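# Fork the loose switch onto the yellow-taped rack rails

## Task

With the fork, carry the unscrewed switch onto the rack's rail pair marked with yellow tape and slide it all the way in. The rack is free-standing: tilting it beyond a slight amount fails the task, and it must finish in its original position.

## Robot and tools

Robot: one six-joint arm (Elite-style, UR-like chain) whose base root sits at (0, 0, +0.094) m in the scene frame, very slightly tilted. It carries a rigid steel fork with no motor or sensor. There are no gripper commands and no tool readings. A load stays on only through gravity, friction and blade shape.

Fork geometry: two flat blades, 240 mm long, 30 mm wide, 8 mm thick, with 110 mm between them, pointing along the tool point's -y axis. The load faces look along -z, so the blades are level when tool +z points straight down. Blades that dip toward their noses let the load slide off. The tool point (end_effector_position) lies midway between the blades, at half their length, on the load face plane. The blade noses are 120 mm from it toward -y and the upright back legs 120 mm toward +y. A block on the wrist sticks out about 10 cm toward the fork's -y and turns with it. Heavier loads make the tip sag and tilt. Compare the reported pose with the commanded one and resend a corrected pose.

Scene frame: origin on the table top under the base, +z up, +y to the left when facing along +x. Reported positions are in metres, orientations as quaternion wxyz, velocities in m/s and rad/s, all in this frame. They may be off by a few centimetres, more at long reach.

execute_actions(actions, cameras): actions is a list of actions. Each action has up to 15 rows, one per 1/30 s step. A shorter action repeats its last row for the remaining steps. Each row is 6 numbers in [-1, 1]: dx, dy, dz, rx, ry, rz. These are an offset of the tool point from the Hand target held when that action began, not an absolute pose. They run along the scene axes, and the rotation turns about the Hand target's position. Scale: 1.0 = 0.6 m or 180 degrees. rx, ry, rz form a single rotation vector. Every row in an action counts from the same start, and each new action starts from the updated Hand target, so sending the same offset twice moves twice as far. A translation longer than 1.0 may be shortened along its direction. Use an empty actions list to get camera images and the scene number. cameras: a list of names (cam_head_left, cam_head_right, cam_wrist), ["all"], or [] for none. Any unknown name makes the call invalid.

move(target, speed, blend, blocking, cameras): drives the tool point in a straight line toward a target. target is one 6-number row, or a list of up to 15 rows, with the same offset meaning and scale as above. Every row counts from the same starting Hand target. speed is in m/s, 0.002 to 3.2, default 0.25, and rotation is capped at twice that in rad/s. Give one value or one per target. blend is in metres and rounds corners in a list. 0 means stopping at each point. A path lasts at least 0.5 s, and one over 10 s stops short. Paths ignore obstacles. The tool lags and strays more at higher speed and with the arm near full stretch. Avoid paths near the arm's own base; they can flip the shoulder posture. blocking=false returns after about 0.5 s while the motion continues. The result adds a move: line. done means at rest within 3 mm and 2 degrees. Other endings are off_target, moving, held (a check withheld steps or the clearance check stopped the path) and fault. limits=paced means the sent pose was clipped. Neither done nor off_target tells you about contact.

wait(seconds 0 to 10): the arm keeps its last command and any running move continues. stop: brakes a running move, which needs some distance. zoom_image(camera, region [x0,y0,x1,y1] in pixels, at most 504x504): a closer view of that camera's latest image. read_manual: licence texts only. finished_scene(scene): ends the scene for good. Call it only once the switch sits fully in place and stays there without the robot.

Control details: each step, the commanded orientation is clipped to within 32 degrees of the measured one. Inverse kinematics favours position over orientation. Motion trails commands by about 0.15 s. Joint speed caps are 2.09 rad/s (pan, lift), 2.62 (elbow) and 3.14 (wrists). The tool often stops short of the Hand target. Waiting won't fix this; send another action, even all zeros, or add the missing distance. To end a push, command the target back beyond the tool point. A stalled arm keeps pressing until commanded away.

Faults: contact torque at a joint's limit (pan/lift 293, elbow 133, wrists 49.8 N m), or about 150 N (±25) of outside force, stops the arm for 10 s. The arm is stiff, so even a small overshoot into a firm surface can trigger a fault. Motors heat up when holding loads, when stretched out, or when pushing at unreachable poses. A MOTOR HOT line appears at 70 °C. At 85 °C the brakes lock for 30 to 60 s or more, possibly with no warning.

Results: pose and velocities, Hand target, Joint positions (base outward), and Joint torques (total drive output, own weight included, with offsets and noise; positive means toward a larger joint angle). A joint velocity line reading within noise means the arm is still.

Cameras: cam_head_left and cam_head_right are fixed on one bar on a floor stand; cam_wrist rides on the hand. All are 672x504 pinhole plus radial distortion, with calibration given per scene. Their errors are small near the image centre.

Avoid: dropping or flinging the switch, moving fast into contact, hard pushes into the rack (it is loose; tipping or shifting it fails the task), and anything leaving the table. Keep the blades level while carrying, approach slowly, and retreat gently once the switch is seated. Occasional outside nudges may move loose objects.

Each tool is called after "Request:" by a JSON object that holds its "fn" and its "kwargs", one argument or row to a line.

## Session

Request:
{"fn": "execute_actions", "kwargs": {
  "actions": []
}}

Request:
{"fn": "zoom_image", "kwargs": {
  "camera": "cam_head_left",
  "region": [260, 60, 480, 280]
}}

Request:
{"fn": "zoom_image", "kwargs": {
  "camera": "cam_head_right",
  "region": [260, 60, 480, 280]
}}

Scene clock: 0.00 s.
end_effector_position=(+0.3721, -0.1179, +0.2683) end_effector_quat_wxyz=(-0.171, +0.978, -0.115, +0.012)
Joint positions: [1.982 -1.736 2.436 -1.964 -1.402 0.575]
Joint velocities: within noise
Joint torques (N m): no reading
Hand target: +0.3721, -0.1179, +0.2683; -0.171, +0.978, -0.115, +0.012
camera_calibration:
cam_wrist: T_world_to_cam=[[0.971635, -0.232132, -0.0451733, -0.367249], [-0.231942, -0.972683, 0.00947392, -0.159603], [-0.0461385, 0.00127239, -0.998934, 0.379723], [0, 0, 0, 1]] pos_world=[0.337333, -0.240977, 0.364241]

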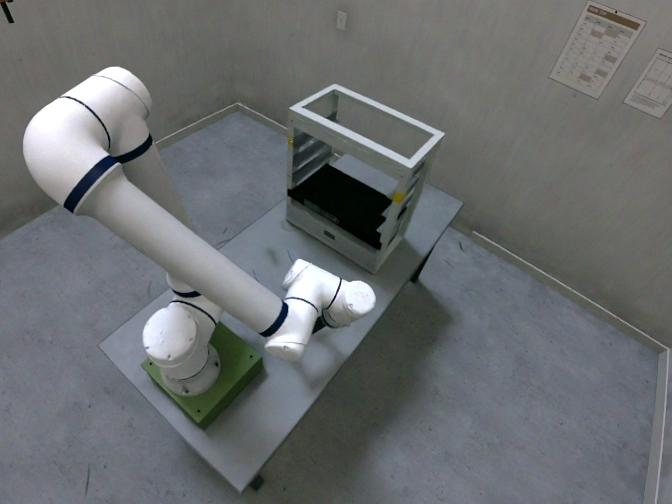

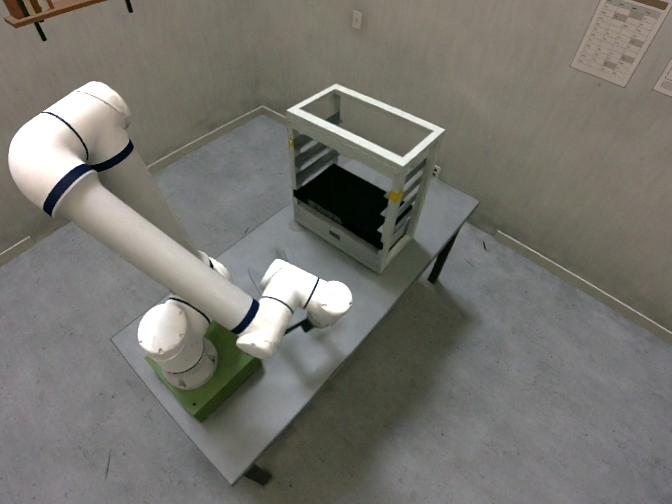

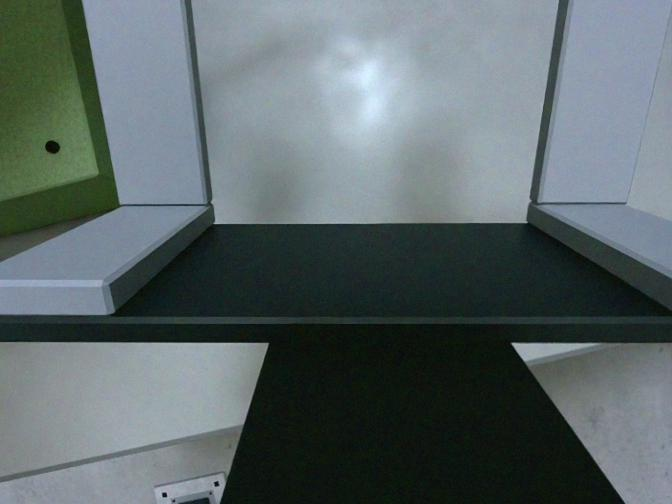

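Scaled by 2.291.

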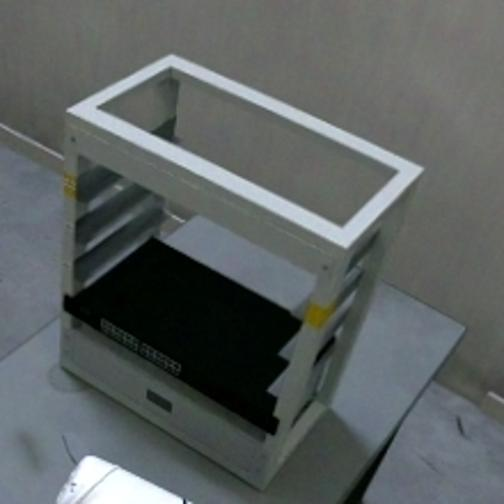

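Scaled by 2.291.

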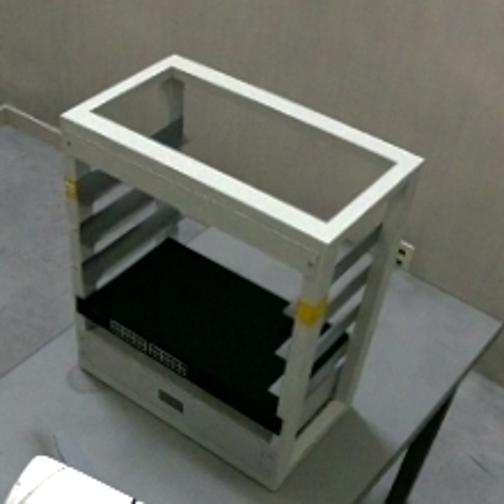

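Request:
{"fn": "move", "kwargs": {
  "target": [
    [0.2132, 0.1965, 0.2528, 0.1277, -0.1651, -0.1857],
    [0.3798, 0.4298, 0.2528, 0.2554, -0.3302, -0.3714]
  ],
  "speed": [0.4, 0.4],
  "blend": [0.05, 0],
  "cameras": ["all"]
}}

Request:
{"fn": "zoom_image", "kwargs": {
  "camera": "cam_wrist",
  "region": [200, 0, 560, 230]
}}

Scene clock: 23.70 s.
end_effector_position=(+0.5031, +0.0256, +0.4205) end_effector_quat_wxyz=(-0.408, +0.768, -0.370, +0.325)
Joint positions: [1.884 -2.27 2.815 -1.771 -0.514 0.97]
Joint torques (N m): [-22.31 31.36 -86.74 -1.85 4.12 -2.2]
Hand target: +0.5031, +0.0255, +0.4205; -0.408, +0.769, -0.370, +0.325 (not the last commanded pose)
Off the commanded pose: 0.150 m, 41 deg.
move: held (a check stopped the path); path passed 1 of 2 targets; limits=held
pose unreachable: on one or more control steps of this call, first in action 0 (counted from 0), an arm could not follow its commanded pose, so it was not sent that pose on those steps. It may still have moved: this result reports where it is.
cause: moving toward the commanded pose would bring two parts of the arm too close to each other (joints 3 (elbow) and 4 (wrist 1) lie between them).
camera_calibration:
cam_wrist: T_world_to_cam=[[0.531772, -0.828959, 0.173336, -0.309715], [-0.564301, -0.499449, -0.657355, 0.444466], [0.631493, 0.25175, -0.733375, 0.0785872], [0, 0, 0, 1]] pos_world=[0.365883, -0.0545378, 0.40349]

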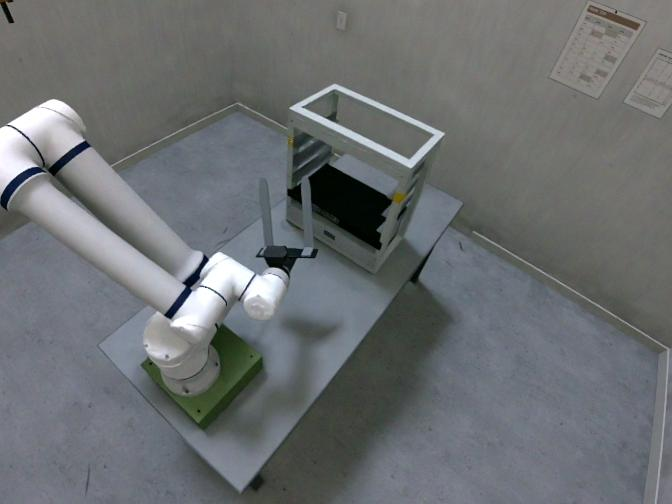

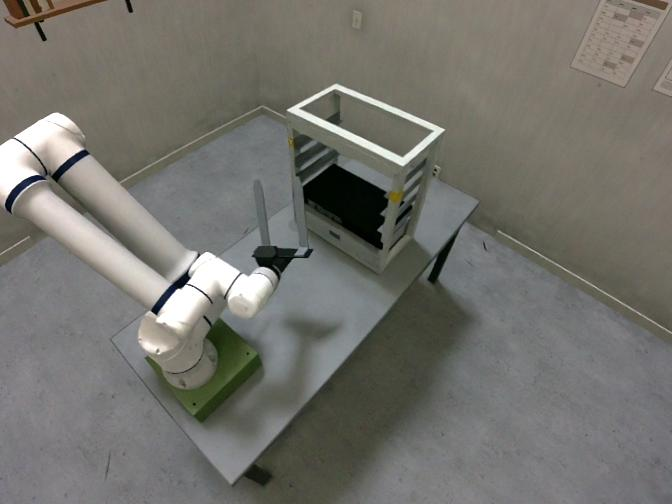

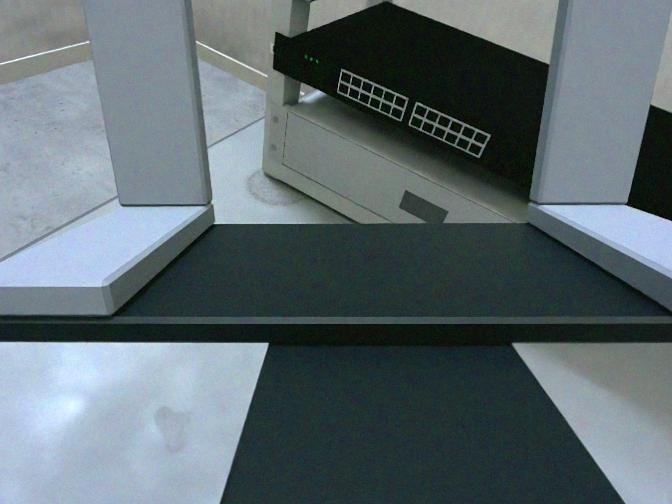

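Scaled by 1.400.

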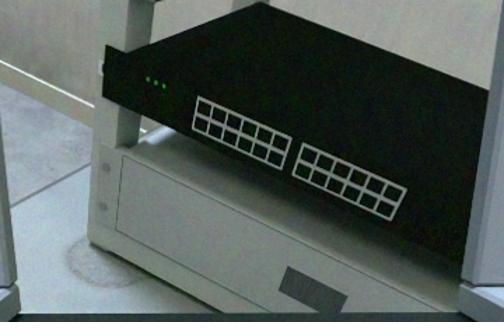

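Request:
{"fn": "move", "kwargs": {
  "target": [0.1615, -0.0425, 0.0492, -0.04, 0.3532, -0.1923],
  "speed": 0.4,
  "cameras": ["cam_head_left"]
}}

Scene clock: 36.97 s.
end_effector_position=(+0.6000, +0.0000, +0.4500) end_effector_quat_wxyz=(+0.000, +0.707, -0.707, +0.000)
Joint positions: [2.782 -2 2.184 -1.742 -1.569 2.737]
Joint torques (N m): [9.95 -4.65 -101.26 -5.56 -1.75 3.58]
Hand target: +0.6000, +0.0000, +0.4500; +0.000, +0.707, -0.708, +0.000
Off the commanded pose: 0.000 m, 0 deg.
move: done
Images, in order (width x height): cam_head_left 672x504.

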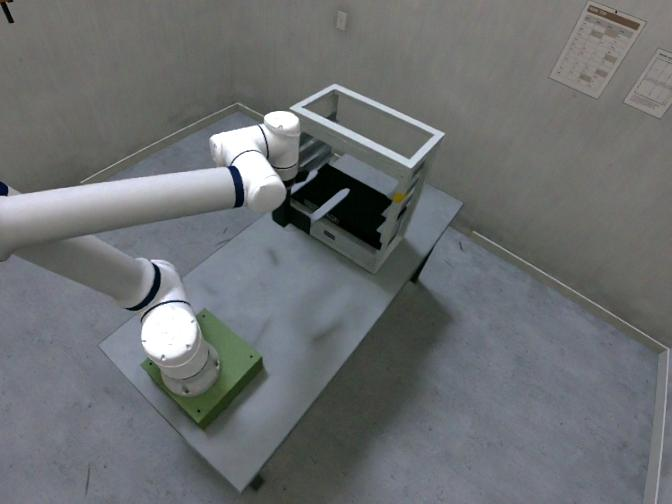

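Request:
{"fn": "move", "kwargs": {
  "target": [0, 0.2333, -0.05, 0, -0.5, 0],
  "speed": 0.5,
  "cameras": ["cam_wrist"]
}}

Request:
{"fn": "zoom_image", "kwargs": {
  "camera": "cam_wrist",
  "region": [190, 0, 442, 230]
}}

Request:
{"fn": "move", "kwargs": {
  "target": [0, 0.1333, 0, 0, 0, 0],
  "speed": 0.4,
  "cameras": ["cam_wrist"]
}}

Request:
{"fn": "zoom_image", "kwargs": {
  "camera": "cam_wrist",
  "region": [190, 0, 442, 230]
}}

Request:
{"fn": "move", "kwargs": {
  "target": [0, -0.5333, 0, 0, 0, 0],
  "speed": 0.5,
  "cameras": ["cam_wrist"]
}}

Request:
{"fn": "zoom_image", "kwargs": {
  "camera": "cam_wrist",
  "region": [310, 0, 562, 230]
}}

Request:
{"fn": "move", "kwargs": {
  "target": [0, -0.15, 0, 0, 0, 0],
  "speed": 0.4,
  "cameras": ["all"]
}}

Request:
{"fn": "zoom_image", "kwargs": {
  "camera": "cam_wrist",
  "region": [310, 0, 562, 230]
}}

Scene clock: 46.13 s.
end_effector_position=(+0.6000, +0.1400, +0.4200) end_effector_quat_wxyz=(+0.500, -0.500, +0.500, -0.500)
Joint positions: [3.058 -0.72 2.608 -5.016 -1.441 3.148]
Joint torques (N m): [9.32 -56.47 2.24 -10 -2.01 3.35]
Hand target: +0.6000, +0.1400, +0.4200; +0.500, -0.500, +0.500, -0.500
Off the commanded pose: 0.000 m, 0 deg.
move: done
camera_calibration:
cam_wrist: T_world_to_cam=[[0.0266531, -0.999542, -0.0143624, 0.139434], [-0.346499, 0.00423917, -0.938041, 0.472625], [0.937672, 0.0299783, -0.346227, -0.326961], [0, 0, 0, 1]] pos_world=[0.46663, 0.147168, 0.332142]
Images, in order (width x height): cam_wrist 672x504.

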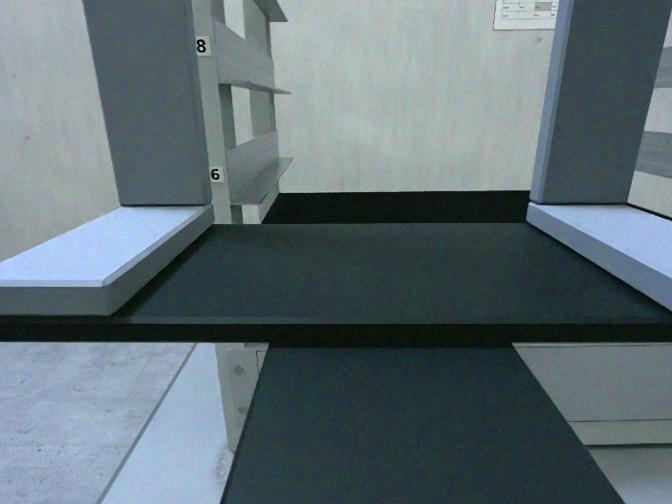

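Scaled by 2.000.

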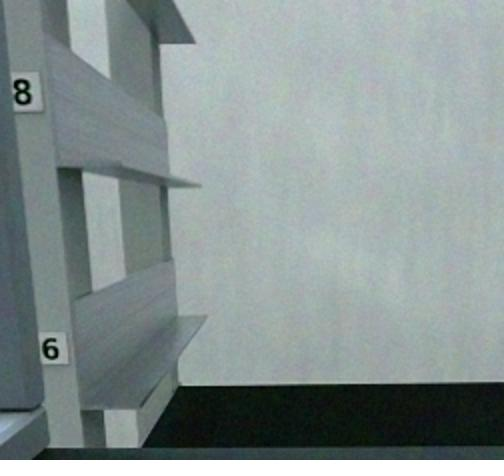

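Scene clock: 47.27 s.
end_effector_position=(+0.6000, +0.2199, +0.4200) end_effector_quat_wxyz=(+0.500, -0.500, +0.500, -0.500)
Joint positions: [3.317 -0.757 2.533 -4.905 -1.7 3.151]
Joint torques (N m): [8.89 -89.05 -7.3 -5.24 -2.1 3.59]
Hand target: +0.6000, +0.2200, +0.4200; +0.500, -0.500, +0.500, -0.500
Off the commanded pose: 0.000 m, 0 deg.
move: done
camera_calibration:
cam_wrist: T_world_to_cam=[[0.0266606, -0.999542, -0.0143479, 0.219286], [-0.345994, 0.00423911, -0.938227, 0.472147], [0.937858, 0.029978, -0.345723, -0.329704], [0, 0, 0, 1]] pos_world=[0.466729, 0.227068, 0.332141]
Images, in order (width x height): cam_wrist 672x504.

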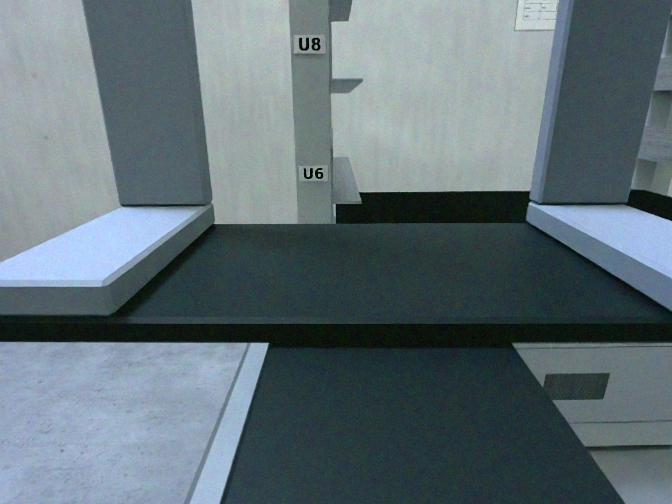

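Scaled by 2.000.

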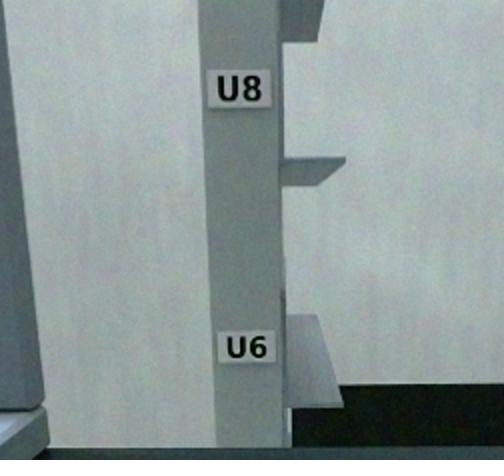

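Scene clock: 48.90 s.
end_effector_position=(+0.6000, -0.1000, +0.4200) end_effector_quat_wxyz=(+0.500, -0.499, +0.500, -0.500)
Joint positions: [2.288 -0.696 2.634 -5.059 -0.671 3.134]
Joint torques (N m): [-19.7 -81.69 8.97 -2.06 1.37 -2.4]
Hand target: +0.6000, -0.1000, +0.4200; +0.500, -0.500, +0.500, -0.500
Off the commanded pose: 0.000 m, 0 deg.
move: done
camera_calibration:
cam_wrist: T_world_to_cam=[[0.0264051, -0.999547, -0.0144691, -0.10021], [-0.345996, 0.0044412, -0.938225, 0.473427], [0.937864, 0.0297802, -0.345722, -0.320173], [0, 0, 0, 1]] pos_world=[0.466729, -0.0927319, 0.332041]
Images, in order (width x height): cam_wrist 672x504.

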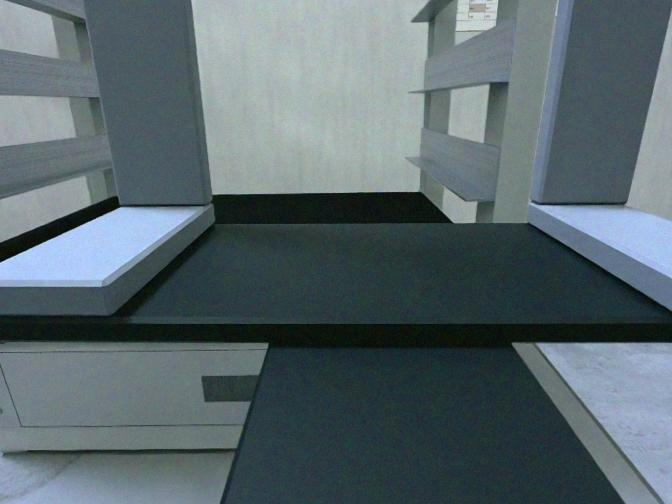

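Scaled by 2.000.

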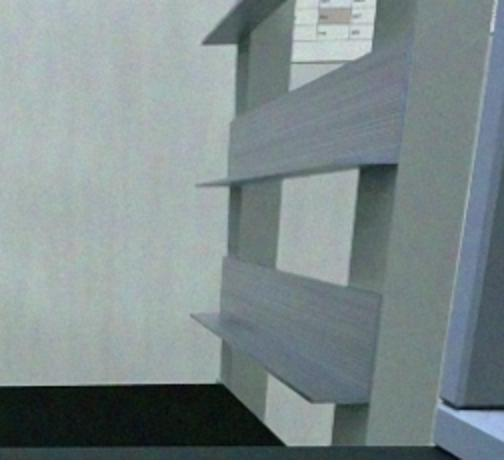

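Scene clock: 49.97 s.
end_effector_position=(+0.6000, -0.1899, +0.4200) end_effector_quat_wxyz=(+0.500, -0.499, +0.500, -0.500)
Joint positions: [2.117 -0.737 2.563 -4.942 -0.5 3.127]
Joint torques (N m): [-21.82 -83.02 1.48 -0.86 1.5 -2.35]
Hand target: +0.6000, -0.1900, +0.4200; +0.500, -0.500, +0.500, -0.500
Off the commanded pose: 0.000 m, 0 deg.
move: done
camera_calibration:
cam_wrist: T_world_to_cam=[[0.0265329, -0.999544, -0.0144085, -0.190148], [-0.345995, 0.00434015, -0.938226, 0.473808], [0.937861, 0.0298791, -0.345722, -0.317476], [0, 0, 0, 1]] pos_world=[0.466729, -0.182632, 0.332041]

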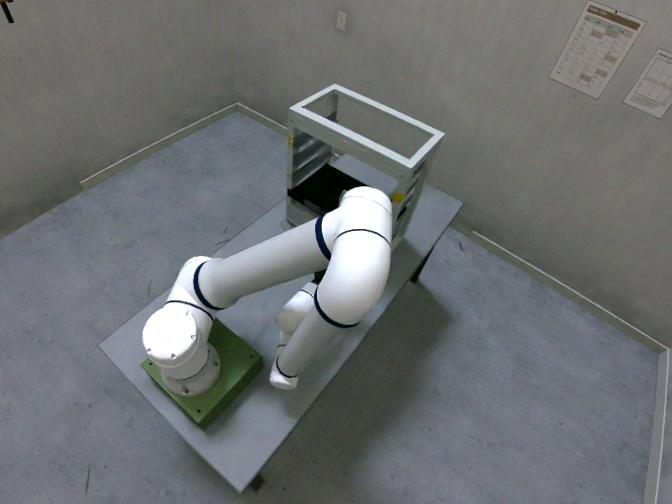

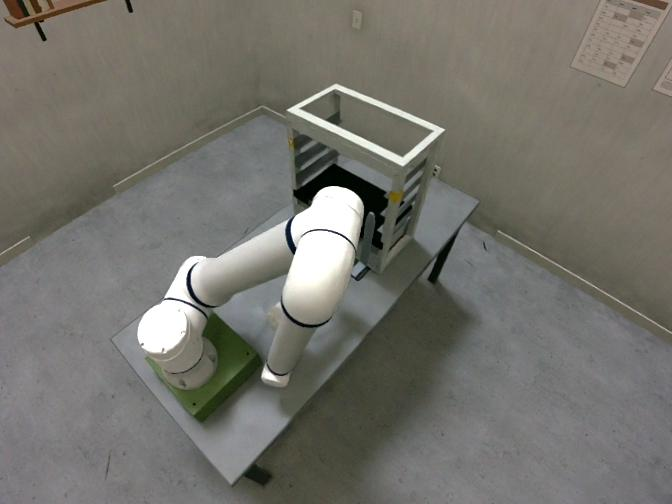

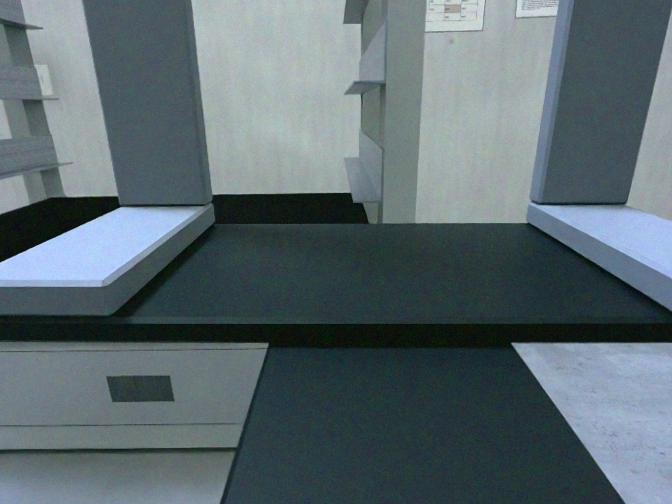

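Scaled by 2.000.

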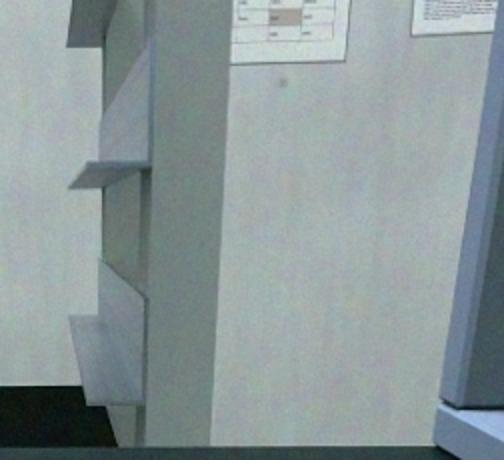

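Request:
{"fn": "move", "kwargs": {
  "target": [
    [0.0, 0.2, -0.0333, -0.0056, 0.4937, 0.0057],
    [0.0092, 0.3302, -0.4367, -0.0056, 0.4937, 0.0057]
  ],
  "speed": [0.5, 0.3],
  "blend": [0.03, 0],
  "cameras": ["all"]
}}

Request:
{"fn": "zoom_image", "kwargs": {
  "camera": "cam_head_left",
  "region": [270, 140, 420, 290]
}}

Request:
{"fn": "zoom_image", "kwargs": {
  "camera": "cam_head_right",
  "region": [270, 140, 420, 290]
}}

Scene clock: 141.03 s.
end_effector_position=(+0.5981, -0.1478, +0.4092) end_effector_quat_wxyz=(-0.389, +0.572, -0.598, +0.406)
Joint positions: [2.103 -1.154 2.86 -4.163 -0.645 2.571]
Joint torques (N m): [-21.99 -26.74 -13.38 -10.1 5.32 3.23]
Hand target: +0.5981, -0.1479, +0.4092; -0.389, +0.572, -0.598, +0.406 (not the last commanded pose)
Off the commanded pose: 0.296 m, 67 deg.
led back after a hold: the arm was led back toward your command in small steps, so it may still be short of it.
move: held (a check stopped the path); path passed 0 of 2 targets; limits=held
pose unreachable: on one or more control steps of this call, first in action 0 (counted from 0), an arm could not follow its commanded pose, so it was not sent that pose on those steps. It may still have moved: this result reports where it is.
cause: moving toward the commanded pose would bring two parts of the arm too close to each other (joints 3 (elbow) and 4 (wrist 1) lie between them).
camera_calibration:
cam_wrist: T_world_to_cam=[[-0.0240476, -0.999461, -0.0223561, -0.114671], [-0.666229, 0.0326948, -0.74503, 0.579524], [0.745359, -0.00302189, -0.666656, -0.0790042], [0, 0, 0, 1]] pos_world=[0.442225, -0.133795, 0.376531]

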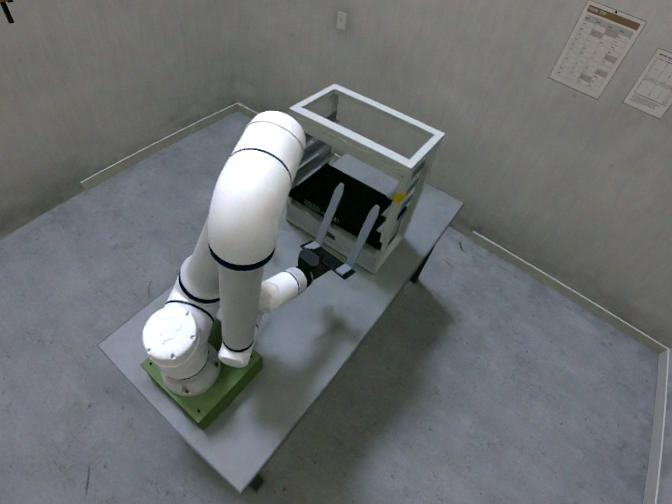

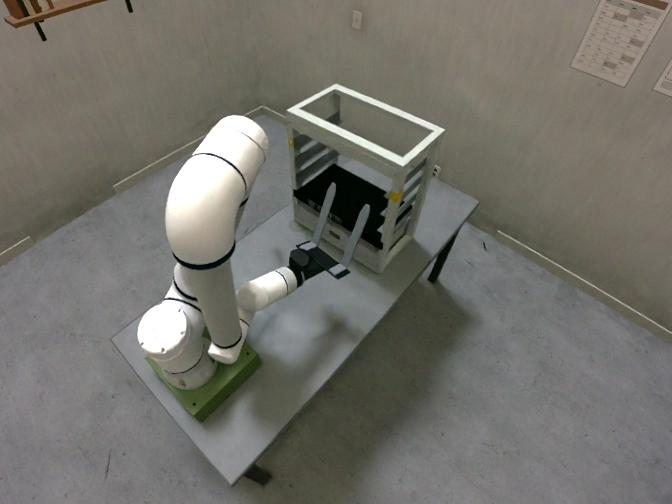

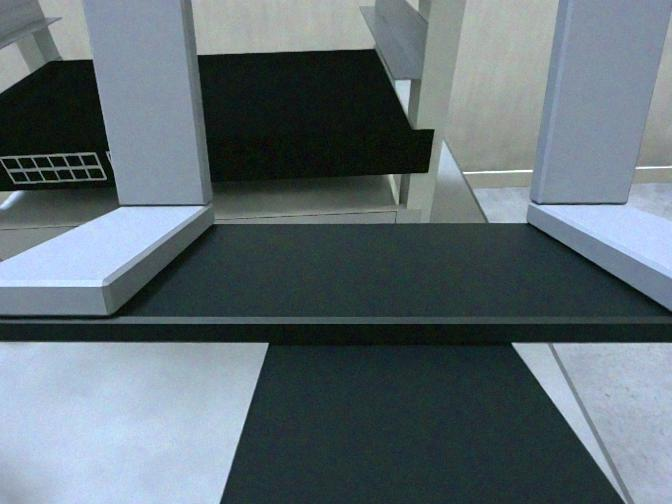

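Scaled by 3.360.

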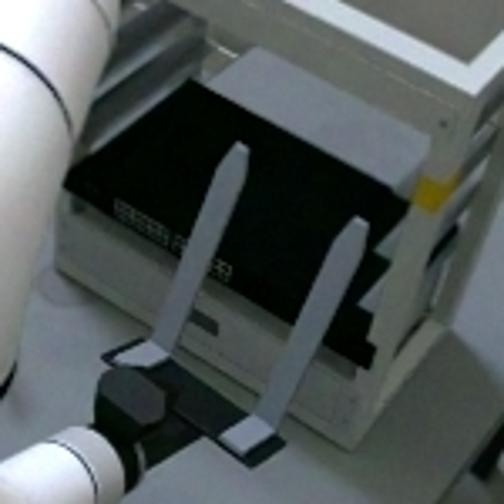

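Scaled by 3.360.

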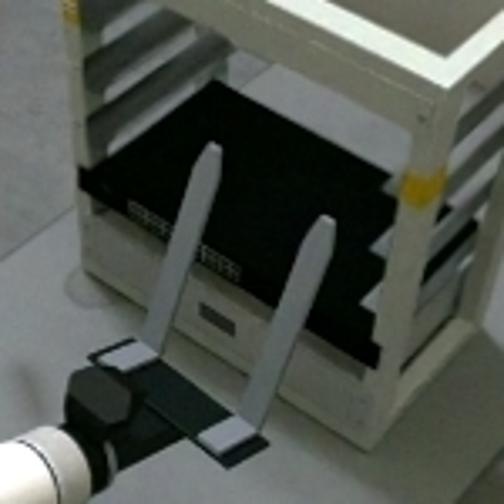

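Request:
{"fn": "move", "kwargs": {
  "target": [
    [0.0698, 0.1465, 0.1513, 0.0037, 0.3732, 0.0189],
    [0.0123, 0.26, -0.4187, 0.0037, 0.3732, 0.0189]
  ],
  "speed": [0.4, 0.3],
  "blend": [0.03, 0],
  "cameras": ["all"]
}}

Request:
{"fn": "zoom_image", "kwargs": {
  "camera": "cam_head_left",
  "region": [270, 140, 420, 290]
}}

Request:
{"fn": "zoom_image", "kwargs": {
  "camera": "cam_head_right",
  "region": [270, 140, 420, 290]
}}

Scene clock: 160.77 s.
end_effector_position=(+0.6054, +0.0081, +0.1581) end_effector_quat_wxyz=(-0.008, +0.715, -0.699, +0.008)
Joint positions: [2.792 -1.64 2.567 -2.503 -1.561 2.722]
Joint torques (N m): [8.03 -20.93 -46.35 -10.53 -1.6 3.41]
Hand target: +0.6054, +0.0081, +0.1580; -0.008, +0.715, -0.699, +0.008
Off the commanded pose: 0.000 m, 0 deg.
move: done
camera_calibration:
cam_wrist: T_world_to_cam=[[0.0105768, -0.999589, -0.0266288, 0.0154555], [-0.945366, -0.0186737, 0.325476, 0.392424], [-0.32584, 0.0217314, -0.945175, 0.44088], [0, 0, 0, 1]] pos_world=[0.514477, 0.0131962, 0.289396]

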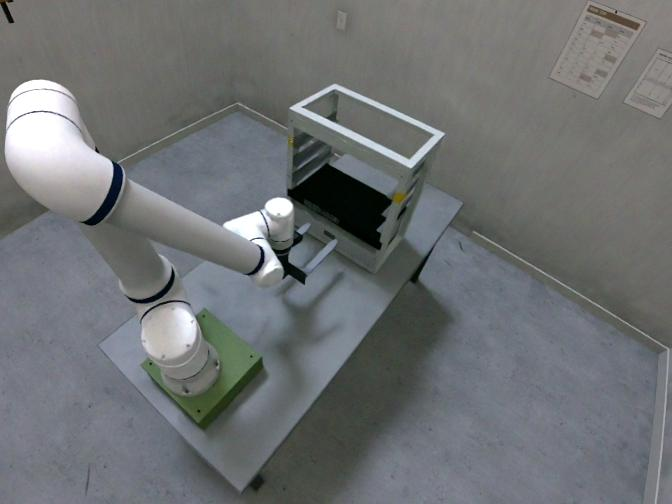

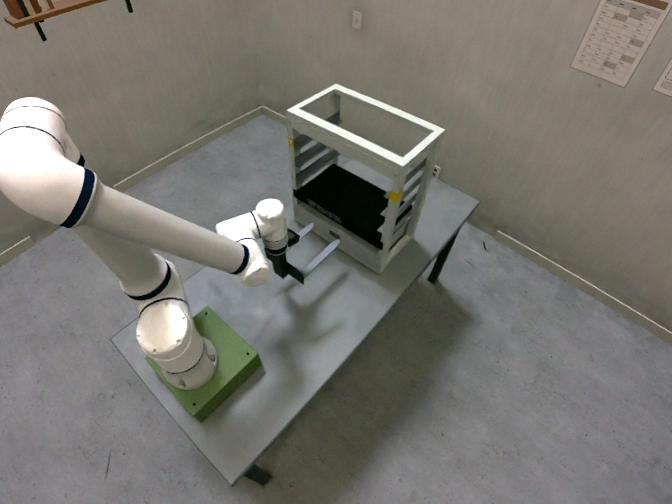

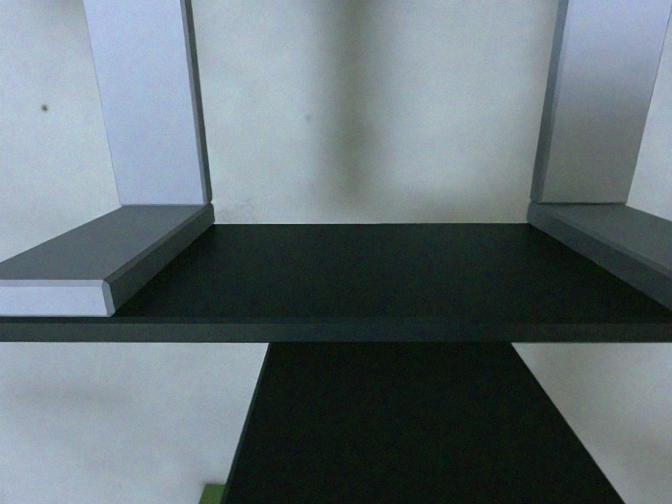

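Scaled by 3.360.

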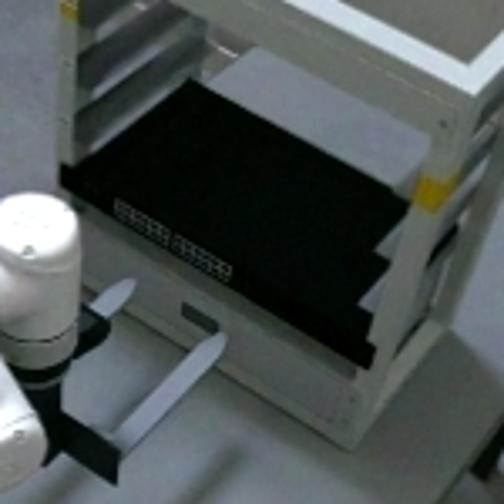

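Scaled by 3.360.

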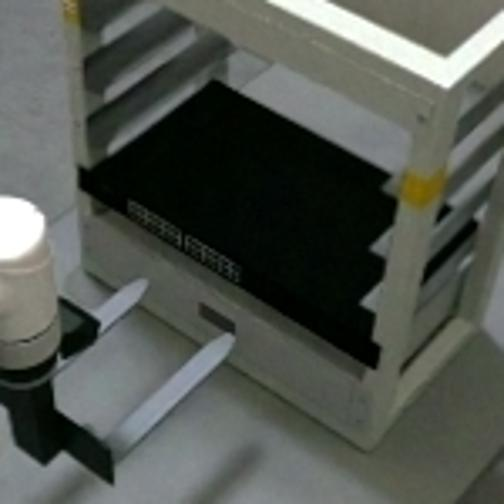

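Request:
{"fn": "move", "kwargs": {
  "target": [0.1666, 0.0038, 0, 0, 0, 0],
  "speed": 0.15,
  "cameras": ["cam_head_left", "cam_head_right"]
}}

Request:
{"fn": "zoom_image", "kwargs": {
  "camera": "cam_head_left",
  "region": [270, 160, 390, 280]
}}

Request:
{"fn": "zoom_image", "kwargs": {
  "camera": "cam_head_right",
  "region": [270, 160, 390, 280]
}}

Scene clock: 174.47 s.
end_effector_position=(+0.7052, +0.0104, +0.1580) end_effector_quat_wxyz=(-0.008, +0.715, -0.699, +0.008)
Joint positions: [2.87 -1.467 2.393 -2.503 -1.561 2.801]
Joint torques (N m): [8.22 -41.25 -71.92 -5.69 -1.52 3.28]
Hand target: +0.7054, +0.0104, +0.1580; -0.008, +0.715, -0.699, +0.008
Off the commanded pose: 0.000 m, 0 deg.
move: done
Images, in order (width x height): cam_head_left 672x504, cam_head_right 672x504.

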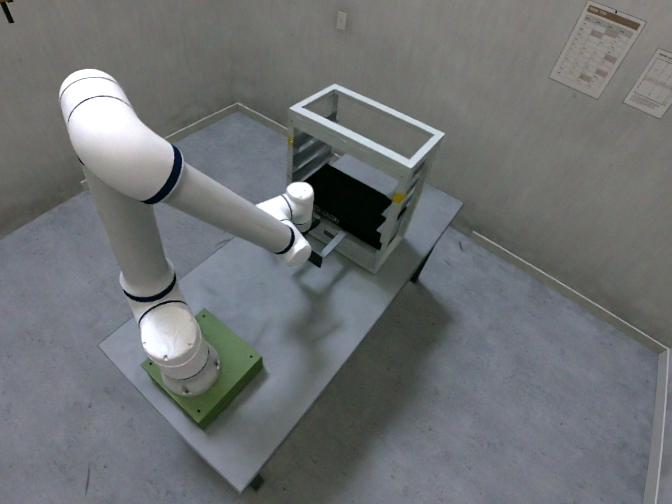

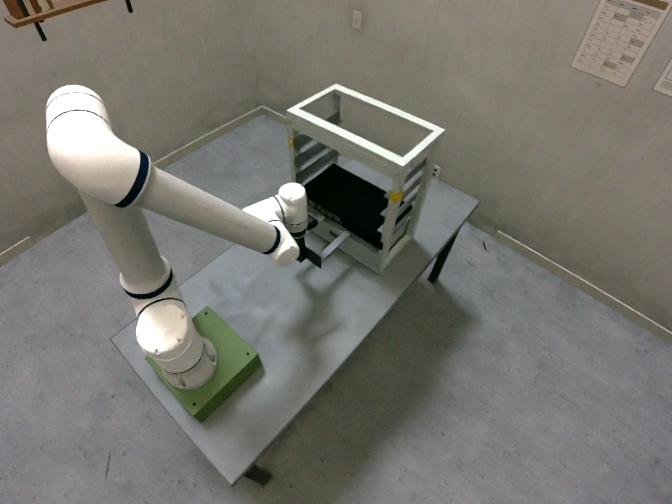

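Scaled by 4.200.

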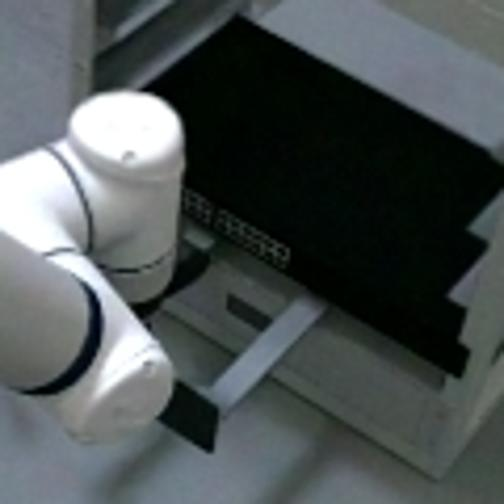

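Scaled by 4.200.

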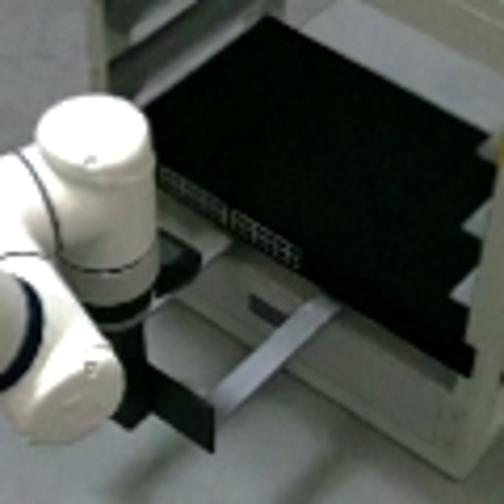

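Request:
{"fn": "move", "kwargs": {
  "target": [0.2574, 0.0058, 0, 0, 0, 0],
  "speed": 0.12,
  "cameras": ["all"]
}}

Request:
{"fn": "zoom_image", "kwargs": {
  "camera": "cam_head_left",
  "region": [270, 140, 420, 290]
}}

Request:
{"fn": "zoom_image", "kwargs": {
  "camera": "cam_head_right",
  "region": [270, 140, 420, 290]
}}

Scene clock: 179.67 s.
end_effector_position=(+0.8596, +0.0139, +0.1580) end_effector_quat_wxyz=(-0.008, +0.715, -0.699, +0.008)
Joint positions: [2.946 -1.252 2.106 -2.432 -1.562 2.877]
Joint torques (N m): [9.31 -65.87 -75.61 -5.44 -1.77 3.46]
Hand target: +0.8598, +0.0139, +0.1580; -0.008, +0.715, -0.699, +0.008
Off the commanded pose: 0.000 m, 0 deg.
move: done
camera_calibration:
cam_wrist: T_world_to_cam=[[0.0105768, -0.999589, -0.0266288, 0.0185618], [-0.945366, -0.0186737, 0.325476, 0.632877], [-0.32584, 0.0217314, -0.945175, 0.523488], [0, 0, 0, 1]] pos_world=[0.768677, 0.0189962, 0.289296]

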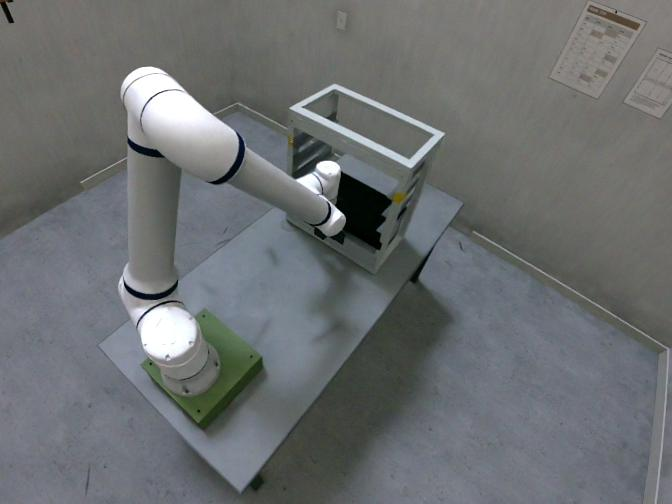

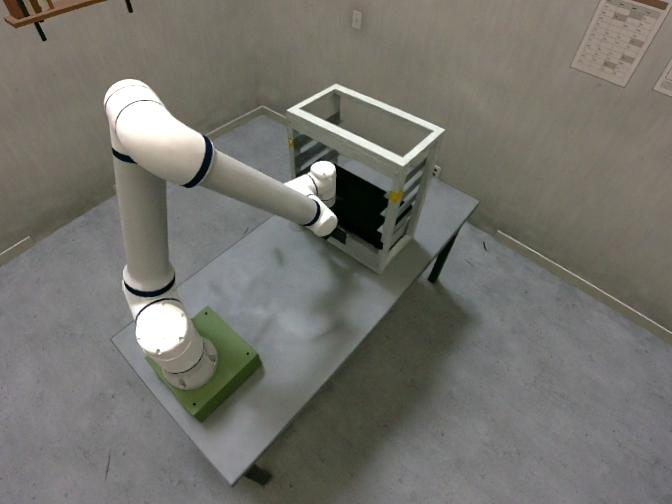

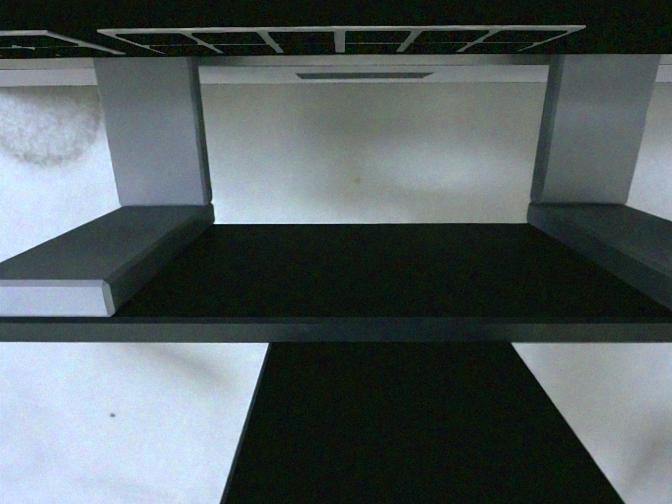

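Scaled by 3.360.

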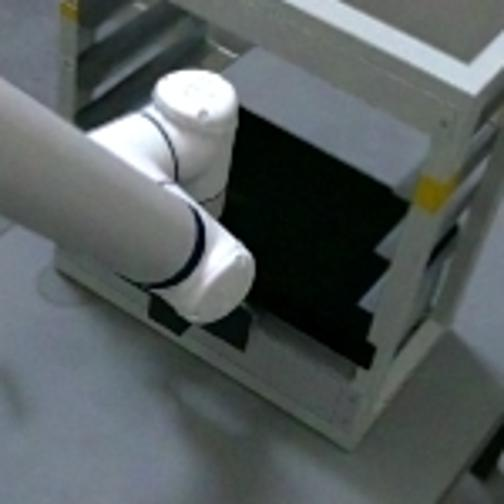

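Scaled by 3.360.

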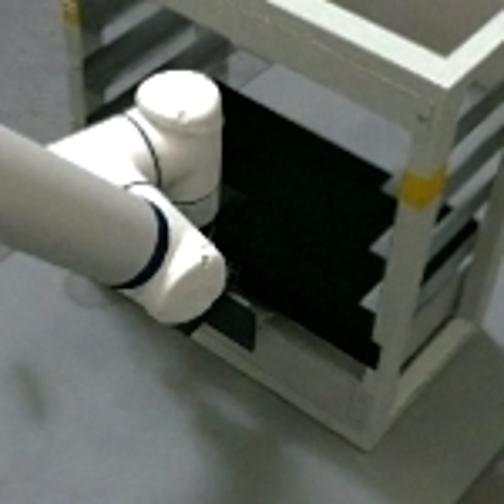

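Request:
{"fn": "move", "kwargs": {
  "target": [
    [0, 0, 0.0150, 0, 0, 0],
    [0, 0, 0.04, 0, 0, 0]
  ],
  "speed": [0.06, 0.025],
  "blend": [0.002, 0],
  "cameras": ["all"]
}}

Request:
{"fn": "zoom_image", "kwargs": {
  "camera": "cam_head_left",
  "region": [320, 160, 440, 280]
}}

Scene clock: 192.70 s.
end_effector_position=(+0.8598, +0.0139, +0.1818) end_effector_quat_wxyz=(-0.008, +0.715, -0.699, +0.008)
Joint positions: [2.946 -1.284 2.092 -2.386 -1.562 2.877]
Joint torques (N m): [-17.34 -129.1 -114.15 -18.63 3.59 -2.07]
Hand target: +0.8598, +0.0139, +0.1820; -0.008, +0.715, -0.699, +0.008
Off the commanded pose: 0.000 m, 0 deg.
move: done
camera_calibration:
cam_wrist: T_world_to_cam=[[0.0105768, -0.999589, -0.0266288, 0.0191935], [-0.945366, -0.0186737, 0.325476, 0.625319], [-0.32584, 0.0217314, -0.945175, 0.546048], [0, 0, 0, 1]] pos_world=[0.768877, 0.0189962, 0.313096]

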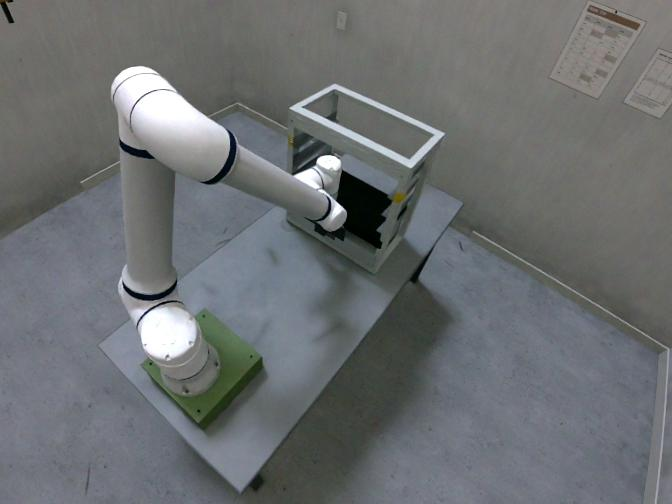

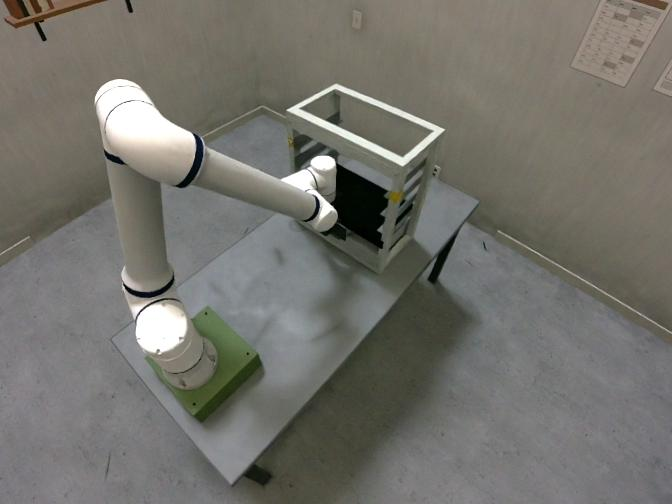

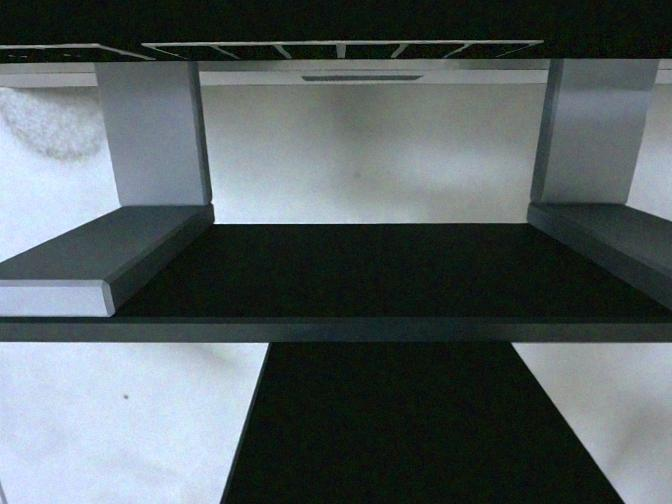

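Scaled by 4.200.

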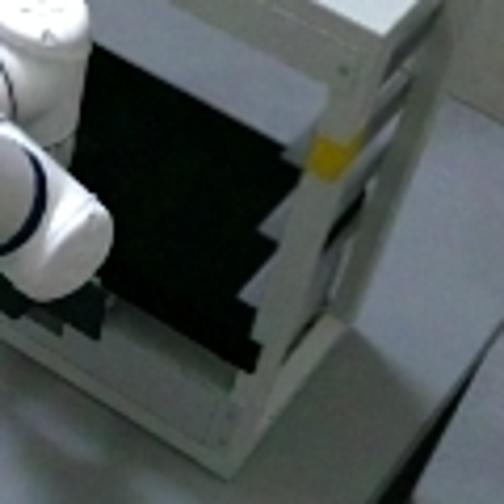

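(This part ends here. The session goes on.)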